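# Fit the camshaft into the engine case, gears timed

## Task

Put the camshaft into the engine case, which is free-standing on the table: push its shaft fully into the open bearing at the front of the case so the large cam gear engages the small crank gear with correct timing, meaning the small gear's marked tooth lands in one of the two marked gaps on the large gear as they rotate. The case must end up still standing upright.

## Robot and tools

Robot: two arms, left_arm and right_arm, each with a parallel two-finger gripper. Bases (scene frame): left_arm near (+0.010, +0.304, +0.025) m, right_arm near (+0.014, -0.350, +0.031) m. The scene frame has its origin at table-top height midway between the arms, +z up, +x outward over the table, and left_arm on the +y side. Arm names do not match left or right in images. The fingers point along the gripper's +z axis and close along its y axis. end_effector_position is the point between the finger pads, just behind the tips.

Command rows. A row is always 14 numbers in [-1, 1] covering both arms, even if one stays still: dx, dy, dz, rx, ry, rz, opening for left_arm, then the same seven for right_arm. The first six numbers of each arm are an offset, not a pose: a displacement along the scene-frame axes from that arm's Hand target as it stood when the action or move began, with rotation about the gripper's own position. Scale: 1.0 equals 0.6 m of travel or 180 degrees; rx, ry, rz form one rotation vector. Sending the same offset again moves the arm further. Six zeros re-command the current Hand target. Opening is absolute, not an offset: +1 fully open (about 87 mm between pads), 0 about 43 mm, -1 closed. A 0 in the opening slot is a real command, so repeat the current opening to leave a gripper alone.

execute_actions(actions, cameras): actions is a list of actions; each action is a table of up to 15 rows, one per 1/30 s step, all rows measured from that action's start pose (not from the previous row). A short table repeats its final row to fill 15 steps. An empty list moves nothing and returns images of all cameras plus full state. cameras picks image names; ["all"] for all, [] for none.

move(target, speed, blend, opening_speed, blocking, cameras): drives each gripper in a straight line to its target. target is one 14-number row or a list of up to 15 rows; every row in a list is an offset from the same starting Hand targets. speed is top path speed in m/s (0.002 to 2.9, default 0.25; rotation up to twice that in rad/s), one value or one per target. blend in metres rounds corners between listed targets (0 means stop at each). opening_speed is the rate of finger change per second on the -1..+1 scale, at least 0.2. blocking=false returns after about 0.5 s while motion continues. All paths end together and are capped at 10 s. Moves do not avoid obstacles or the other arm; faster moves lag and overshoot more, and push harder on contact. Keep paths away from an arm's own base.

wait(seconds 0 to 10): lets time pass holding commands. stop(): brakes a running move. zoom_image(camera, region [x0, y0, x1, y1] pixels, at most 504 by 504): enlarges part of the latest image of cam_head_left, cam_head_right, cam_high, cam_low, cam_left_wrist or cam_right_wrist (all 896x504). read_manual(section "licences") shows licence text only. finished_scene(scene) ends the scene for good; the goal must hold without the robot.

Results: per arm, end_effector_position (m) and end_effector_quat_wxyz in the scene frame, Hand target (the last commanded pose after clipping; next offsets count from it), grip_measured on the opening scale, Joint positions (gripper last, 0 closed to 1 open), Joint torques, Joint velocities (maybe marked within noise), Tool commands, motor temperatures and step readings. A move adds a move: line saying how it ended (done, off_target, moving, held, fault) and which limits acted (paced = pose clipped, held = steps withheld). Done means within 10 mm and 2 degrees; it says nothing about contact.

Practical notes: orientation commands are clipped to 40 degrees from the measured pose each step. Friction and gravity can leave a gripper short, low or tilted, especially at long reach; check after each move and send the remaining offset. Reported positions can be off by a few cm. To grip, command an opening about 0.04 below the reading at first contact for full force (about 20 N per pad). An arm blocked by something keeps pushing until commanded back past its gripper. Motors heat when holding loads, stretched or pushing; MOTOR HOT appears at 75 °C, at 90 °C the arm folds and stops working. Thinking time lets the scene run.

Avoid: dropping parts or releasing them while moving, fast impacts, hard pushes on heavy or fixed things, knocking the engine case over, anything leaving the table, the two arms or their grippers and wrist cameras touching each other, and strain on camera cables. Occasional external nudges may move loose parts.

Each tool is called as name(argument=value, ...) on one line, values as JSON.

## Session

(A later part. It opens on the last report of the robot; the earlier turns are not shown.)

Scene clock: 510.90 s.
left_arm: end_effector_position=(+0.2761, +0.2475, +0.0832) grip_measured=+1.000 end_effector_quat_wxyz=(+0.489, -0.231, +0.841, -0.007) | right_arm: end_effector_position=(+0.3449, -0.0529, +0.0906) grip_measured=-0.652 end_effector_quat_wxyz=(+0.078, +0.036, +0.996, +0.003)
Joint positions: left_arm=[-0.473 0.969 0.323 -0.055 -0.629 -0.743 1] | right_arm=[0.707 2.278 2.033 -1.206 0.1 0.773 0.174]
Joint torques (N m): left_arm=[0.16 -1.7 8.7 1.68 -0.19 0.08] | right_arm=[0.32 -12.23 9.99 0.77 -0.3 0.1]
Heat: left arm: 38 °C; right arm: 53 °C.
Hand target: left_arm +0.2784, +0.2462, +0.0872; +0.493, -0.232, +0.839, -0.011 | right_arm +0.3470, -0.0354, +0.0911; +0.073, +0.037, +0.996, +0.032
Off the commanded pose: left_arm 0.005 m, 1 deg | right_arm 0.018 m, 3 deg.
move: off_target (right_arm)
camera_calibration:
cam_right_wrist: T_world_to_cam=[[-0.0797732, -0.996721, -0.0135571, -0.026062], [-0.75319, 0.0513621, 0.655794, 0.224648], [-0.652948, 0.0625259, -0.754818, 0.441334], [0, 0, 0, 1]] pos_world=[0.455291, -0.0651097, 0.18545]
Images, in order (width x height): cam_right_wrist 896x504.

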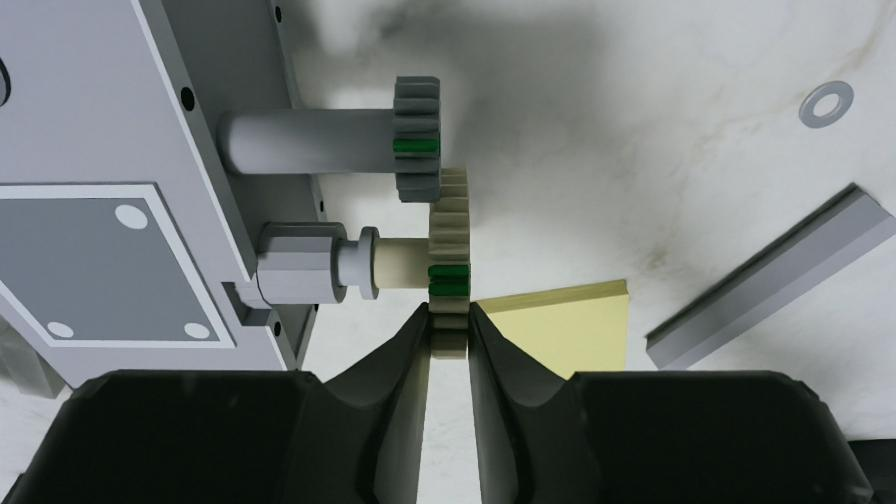

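move(target=[[0,0,0,0,0,0,1,0.001,0.006,0,0.006,-0.006,0,-0.9],[0,0,0,0,0,0,1,0.001,0.010,0,0.006,0.006,0,-0.9],[0,0,0,0,0,0,1,0.001,0.012,0,0.006,0,0,-0.9]], speed=0.03, cameras=["cam_right_wrist","cam_head_left","cam_high"])

zoom_image(camera="cam_right_wrist", region=[250, 50, 500, 370])

Scene clock: 520.13 s.
left_arm: end_effector_position=(+0.2761, +0.2475, +0.0832) grip_measured=+1.000 end_effector_quat_wxyz=(+0.489, -0.231, +0.841, -0.007) | right_arm: end_effector_position=(+0.3455, -0.0480, +0.0905) grip_measured=-0.652 end_effector_quat_wxyz=(+0.070, +0.036, +0.997, +0.009)
Joint positions: left_arm=[-0.473 0.969 0.323 -0.055 -0.629 -0.743 1] | right_arm=[0.707 2.303 2.074 -1.226 0.082 0.773 0.174]
Joint torques (N m): left_arm=[0.2 -1.69 8.72 1.68 -0.19 0.09] | right_arm=[0.75 -13.48 8.03 0.96 -0.27 0.17]
Heat: left arm: 38 °C; right arm: 53 °C.
Hand target: left_arm +0.2784, +0.2462, +0.0872; +0.493, -0.232, +0.839, -0.011 | right_arm +0.3476, -0.0282, +0.0911; +0.073, +0.038, +0.996, +0.042
Off the commanded pose: left_arm 0.005 m, 1 deg | right_arm 0.020 m, 4 deg.
move: off_target (right_arm)
camera_calibration:
cam_right_wrist: T_world_to_cam=[[-0.0779488, -0.996681, -0.0234779, -0.0209332], [-0.743029, 0.0423777, 0.667916, 0.219855], [-0.664704, 0.069508, -0.743867, 0.444786], [0, 0, 0, 1]] pos_world=[0.457378, -0.0610969, 0.183525]
Images, in order (width x height): cam_head_left 896x504, cam_high 896x504, cam_right_wrist 896x504.

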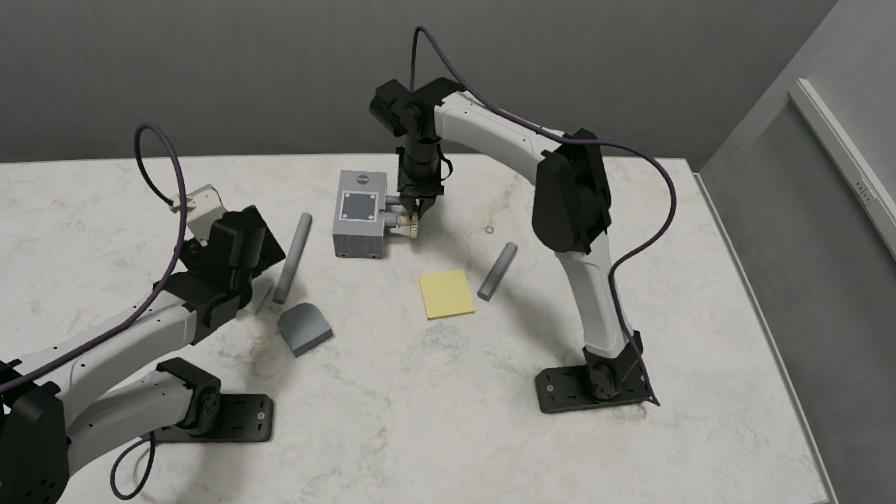

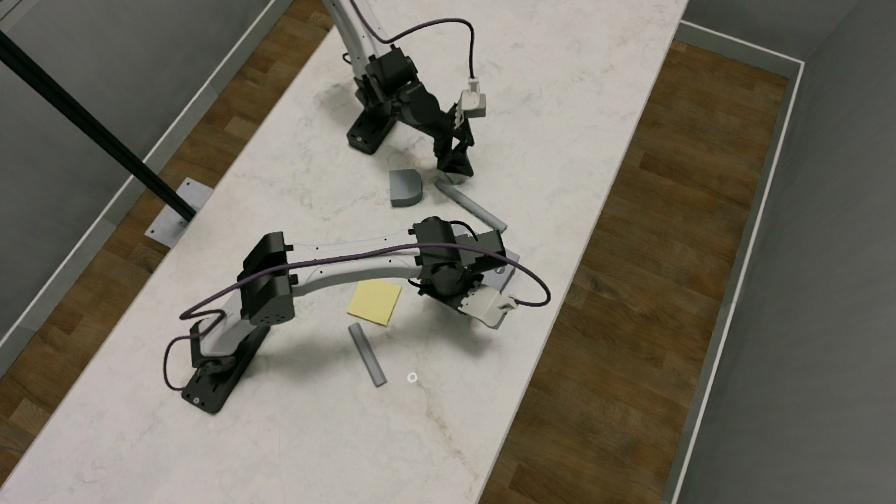

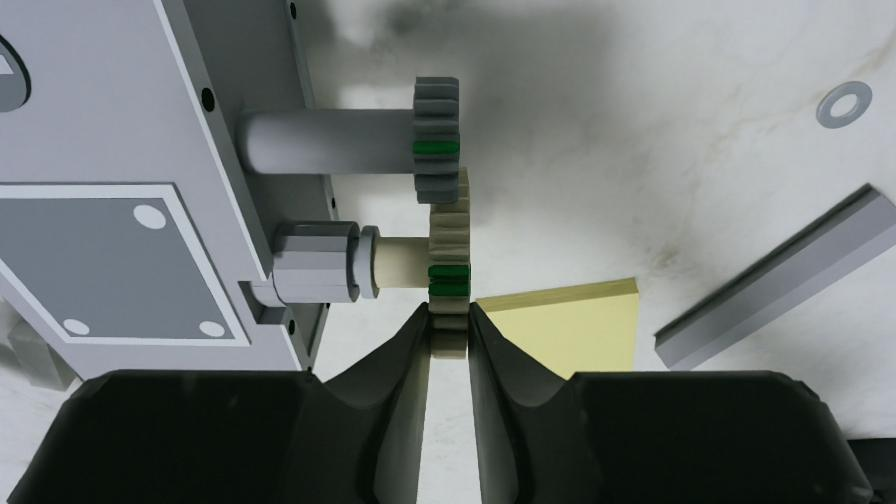

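Scaled by 1.575.

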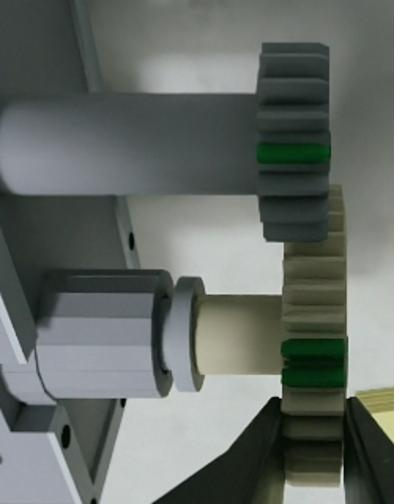

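move(target=[[0,0,0,0,0,0,1,0.0005,0.004,0,0.002,-0.006,0,-0.9],[0,0,0,0,0,0,1,0.0005,0.007,0,0.002,0.006,0,-0.9],[0,0,0,0,0,0,1,0.0005,0.010,0,0.002,0,0,-0.9]], speed=0.03, cameras=["cam_right_wrist"])

zoom_image(camera="cam_right_wrist", region=[250, 180, 490, 370])

Scene clock: 525.50 s.
left_arm: end_effector_position=(+0.2761, +0.2475, +0.0832) grip_measured=+1.000 end_effector_quat_wxyz=(+0.489, -0.231, +0.841, -0.007) | right_arm: end_effector_position=(+0.3459, -0.0454, +0.0906) grip_measured=-0.652 end_effector_quat_wxyz=(+0.068, +0.036, +0.997, +0.009)
Joint positions: left_arm=[-0.473 0.969 0.323 -0.055 -0.629 -0.743 1] | right_arm=[0.71 2.316 2.097 -1.239 0.078 0.777 0.174]
Joint torques (N m): left_arm=[0.2 -1.65 8.68 1.68 -0.21 0.09] | right_arm=[1.16 -13.42 8.4 1 -0.27 0.21]
Heat: left arm: 38 °C; right arm: 53 °C.
Hand target: left_arm +0.2784, +0.2462, +0.0872; +0.493, -0.232, +0.839, -0.011 | right_arm +0.3480, -0.0223, +0.0911; +0.073, +0.038, +0.996, +0.045
Off the commanded pose: left_arm 0.005 m, 1 deg | right_arm 0.023 m, 4 deg.
move: off_target (right_arm)
camera_calibration:
cam_right_wrist: T_world_to_cam=[[-0.0794695, -0.996542, -0.0242663, -0.0176485], [-0.739866, 0.0426519, 0.671401, 0.218532], [-0.668044, 0.0713097, -0.740697, 0.445761], [0, 0, 0, 1]] pos_world=[0.45807, -0.0586954, 0.183023]
Images, in order (width x height): cam_right_wrist 896x504.

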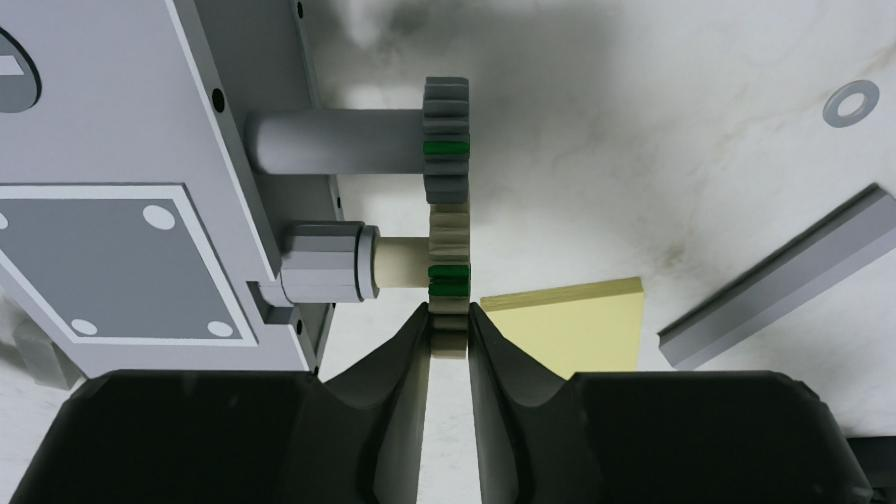

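Scaled by 2.100.

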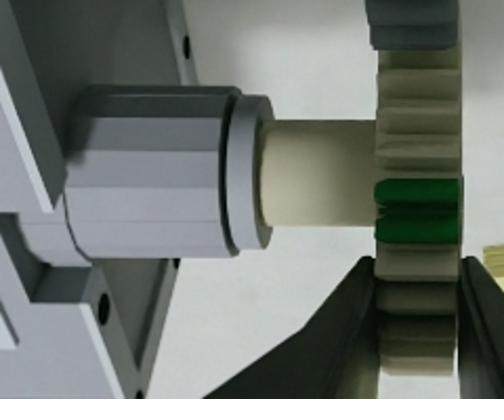

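move(target=[[0,0,0,0,0,0,1,0,0.004,0,0,-0.006,0,-0.9],[0,0,0,0,0,0,1,0,0.006,0,0,0.004,0,-0.9],[0,0,0,0,0,0,1,-0.002,-0.033,0,0,0,0,-0.9]], speed=0.04)

move(target=[0,0,0,0,0,0,1,0,0,0,0,0,0,-0.3], opening_speed=0.4, cameras=["cam_right_wrist"])

zoom_image(camera="cam_right_wrist", region=[250, 50, 490, 370])

Scene clock: 531.53 s.
left_arm: end_effector_position=(+0.2761, +0.2475, +0.0832) grip_measured=+1.000 end_effector_quat_wxyz=(+0.489, -0.231, +0.841, -0.007) | right_arm: end_effector_position=(+0.3459, -0.0451, +0.0895) grip_measured=-0.650 end_effector_quat_wxyz=(+0.070, +0.038, +0.996, +0.028)
Joint positions: left_arm=[-0.473 0.969 0.323 -0.055 -0.629 -0.743 1] | right_arm=[0.7 2.279 2.027 -1.176 0.053 0.772 0.175]
Joint torques (N m): left_arm=[0.21 -1.69 8.59 1.69 -0.19 0.08] | right_arm=[-0.5 -15.92 4.16 0.94 -0.07 -0.01]
Heat: left arm: 38 °C; right arm: 53 °C.
Hand target: left_arm +0.2784, +0.2462, +0.0872; +0.493, -0.232, +0.839, -0.011 | right_arm +0.3467, -0.0419, +0.0912; +0.073, +0.038, +0.996, +0.045
Off the commanded pose: left_arm 0.005 m, 1 deg | right_arm 0.004 m, 2 deg.
move: done

Scene clock: 533.23 s.
left_arm: end_effector_position=(+0.2761, +0.2475, +0.0832) grip_measured=+1.000 end_effector_quat_wxyz=(+0.489, -0.231, +0.841, -0.007) | right_arm: end_effector_position=(+0.3443, -0.0438, +0.0847) grip_measured=-0.300 end_effector_quat_wxyz=(+0.065, +0.038, +0.997, +0.033)
Joint positions: left_arm=[-0.473 0.969 0.323 -0.055 -0.629 -0.743 1] | right_arm=[0.699 2.279 2.006 -1.157 0.038 0.772 0.35]
Joint torques (N m): left_arm=[0.17 -1.73 8.66 1.67 -0.19 0.08] | right_arm=[-0.43 -16.09 5.91 0.78 0.06 -0.03]
Heat: left arm: 38 °C; right arm: 54 °C.
Hand target: left_arm +0.2784, +0.2462, +0.0872; +0.493, -0.232, +0.839, -0.011 | right_arm +0.3468, -0.0420, +0.0911; +0.073, +0.038, +0.996, +0.045
Off the commanded pose: left_arm 0.005 m, 1 deg | right_arm 0.007 m, 2 deg.
move: done
camera_calibration:
cam_right_wrist: T_world_to_cam=[[-0.0799829, -0.994165, -0.0723749, -0.0120952], [-0.737408, 0.0101595, 0.675371, 0.218652], [-0.670695, 0.107388, -0.733918, 0.442222], [0, 0, 0, 1]] pos_world=[0.456864, -0.0617353, 0.176009]
Images, in order (width x height): cam_right_wrist 896x504.

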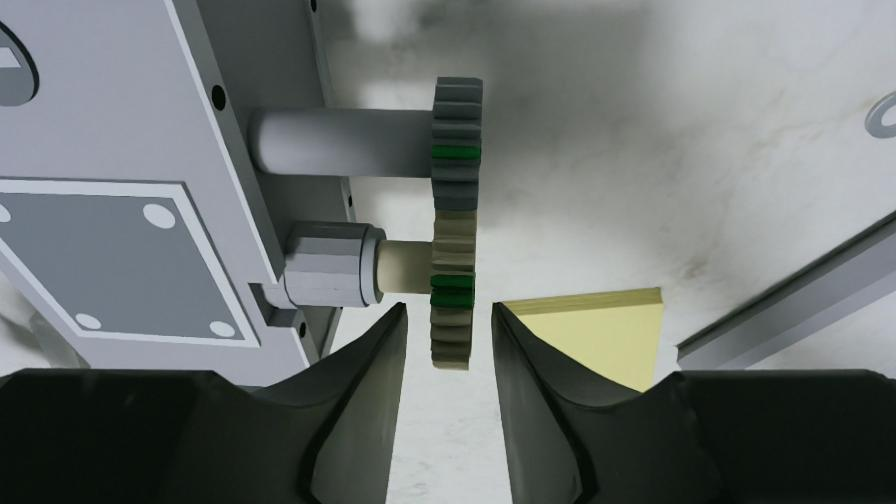

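Scaled by 1.575.

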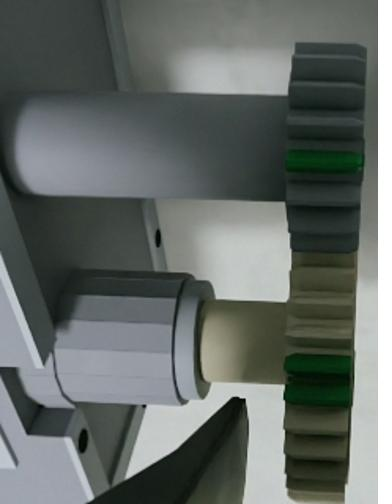

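move(target=[[0,0,0,0,0,0,1,-0.01,-0.005,0.13,0,0,0,-0.3],[0,0,0,0,0,0,1,-0.05,-0.25,0.15,0,0,0,-0.3]], speed=0.2, cameras=["cam_right_wrist","cam_head_left","cam_high"])

zoom_image(camera="cam_head_left", region=[370, 180, 450, 250])

zoom_image(camera="cam_high", region=[420, 220, 530, 330])

Scene clock: 544.33 s.
left_arm: end_effector_position=(+0.2761, +0.2475, +0.0832) grip_measured=+1.000 end_effector_quat_wxyz=(+0.489, -0.231, +0.841, -0.007) | right_arm: end_effector_position=(+0.3168, -0.1936, +0.1692) grip_measured=-0.300 end_effector_quat_wxyz=(+0.052, +0.045, +0.997, +0.030)
Joint positions: left_arm=[-0.473 0.969 0.323 -0.055 -0.629 -0.743 1] | right_arm=[0.414 1.859 1.713 -1.305 -0.008 0.504 0.35]
Joint torques (N m): left_arm=[0.2 -1.65 8.65 1.69 -0.19 0.08] | right_arm=[-0.02 -14.45 5.71 0.76 0.02 -0.08]
Motor temperatures (°C): left_arm=[20 26 38 34 22 22 22] | right_arm=[23 57 37 23 19 22 21]
Heat: left arm: 38 °C; right arm: 57 °C.
Hand target: left_arm +0.2784, +0.2462, +0.0872; +0.493, -0.232, +0.839, -0.011 | right_arm +0.3167, -0.1920, +0.1812; +0.073, +0.038, +0.996, +0.045
Off the commanded pose: left_arm 0.005 m, 1 deg | right_arm 0.012 m, 3 deg.
move: off_target (right_arm)
camera_calibration:
cam_right_wrist: T_world_to_cam=[[-0.0947992, -0.993321, -0.0657801, -0.153273], [-0.718728, 0.0225734, 0.694925, 0.135969], [-0.688798, 0.113156, -0.716067, 0.50567], [0, 0, 0, 1]] pos_world=[0.431499, -0.212539, 0.257523]
Images, in order (width x height): cam_head_left 896x504, cam_high 896x504, cam_right_wrist 896x504.

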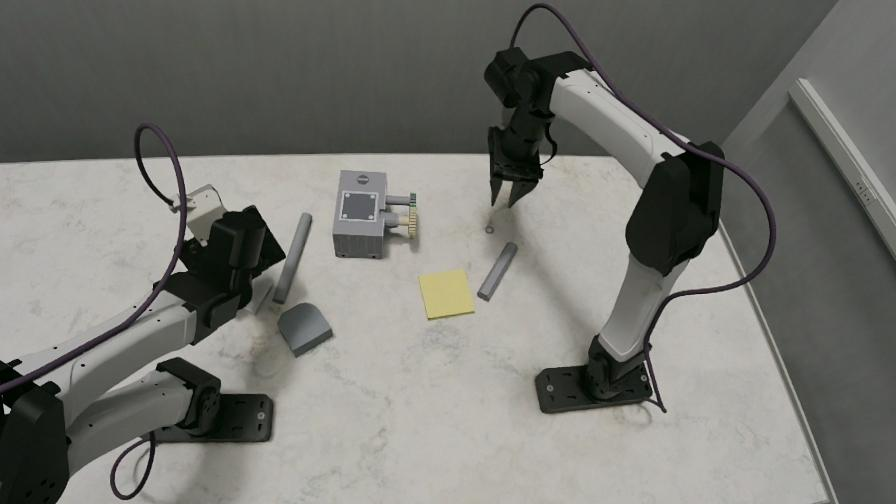

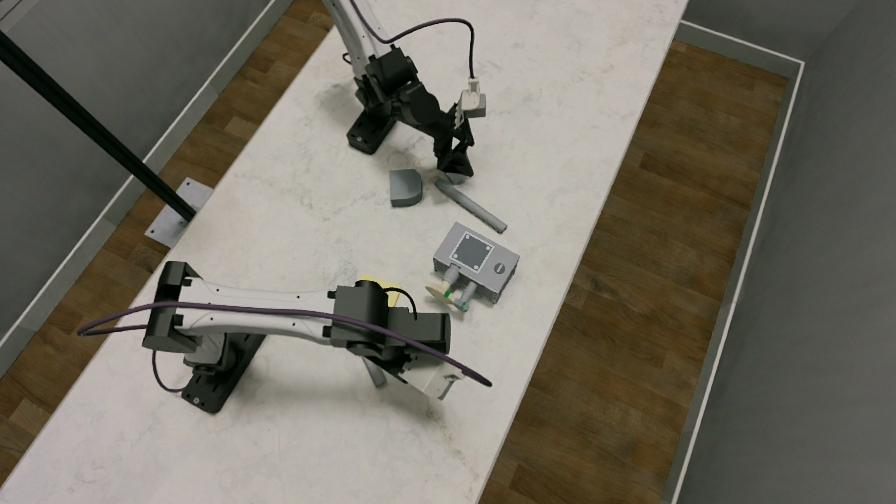

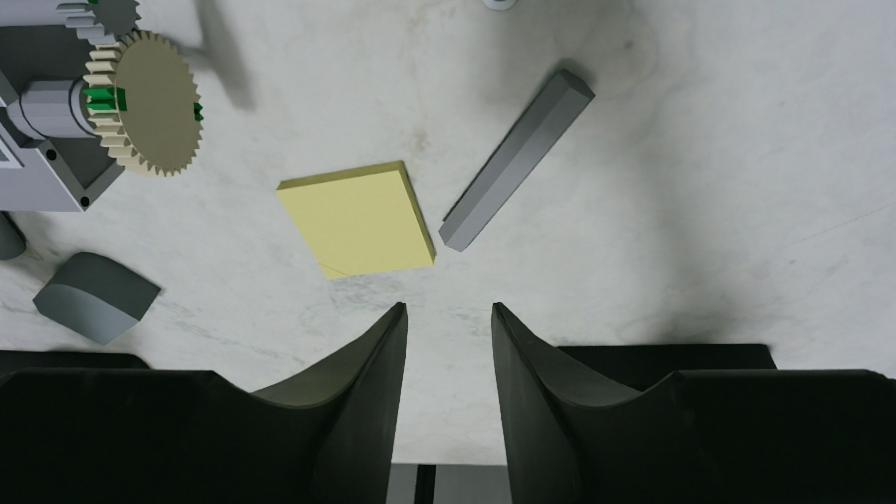

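Scaled by 6.300.

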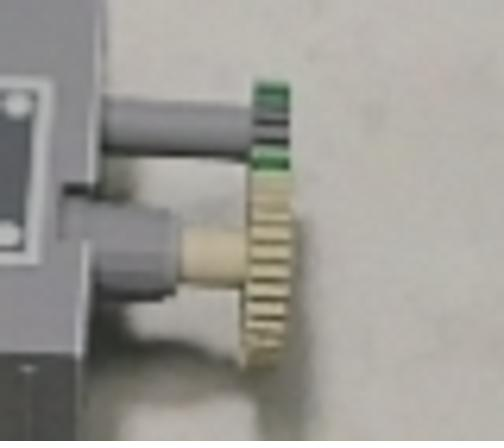

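Scaled by 4.582.

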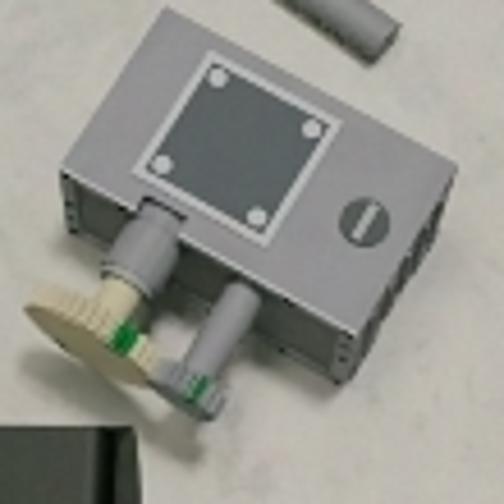

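zoom_image(camera="cam_right_wrist", region=[0, 0, 220, 200])

Scaled by 2.291.

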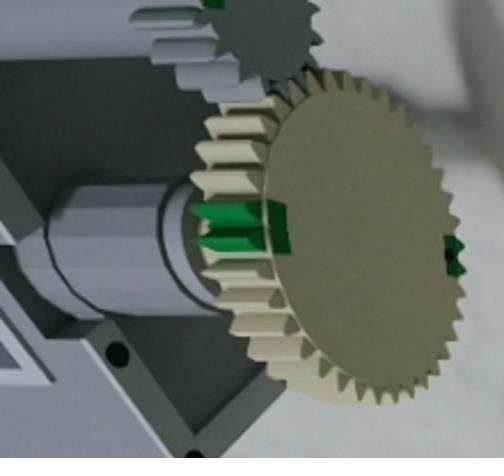

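finished_scene(scene=1)

The scene is finished: the task was done.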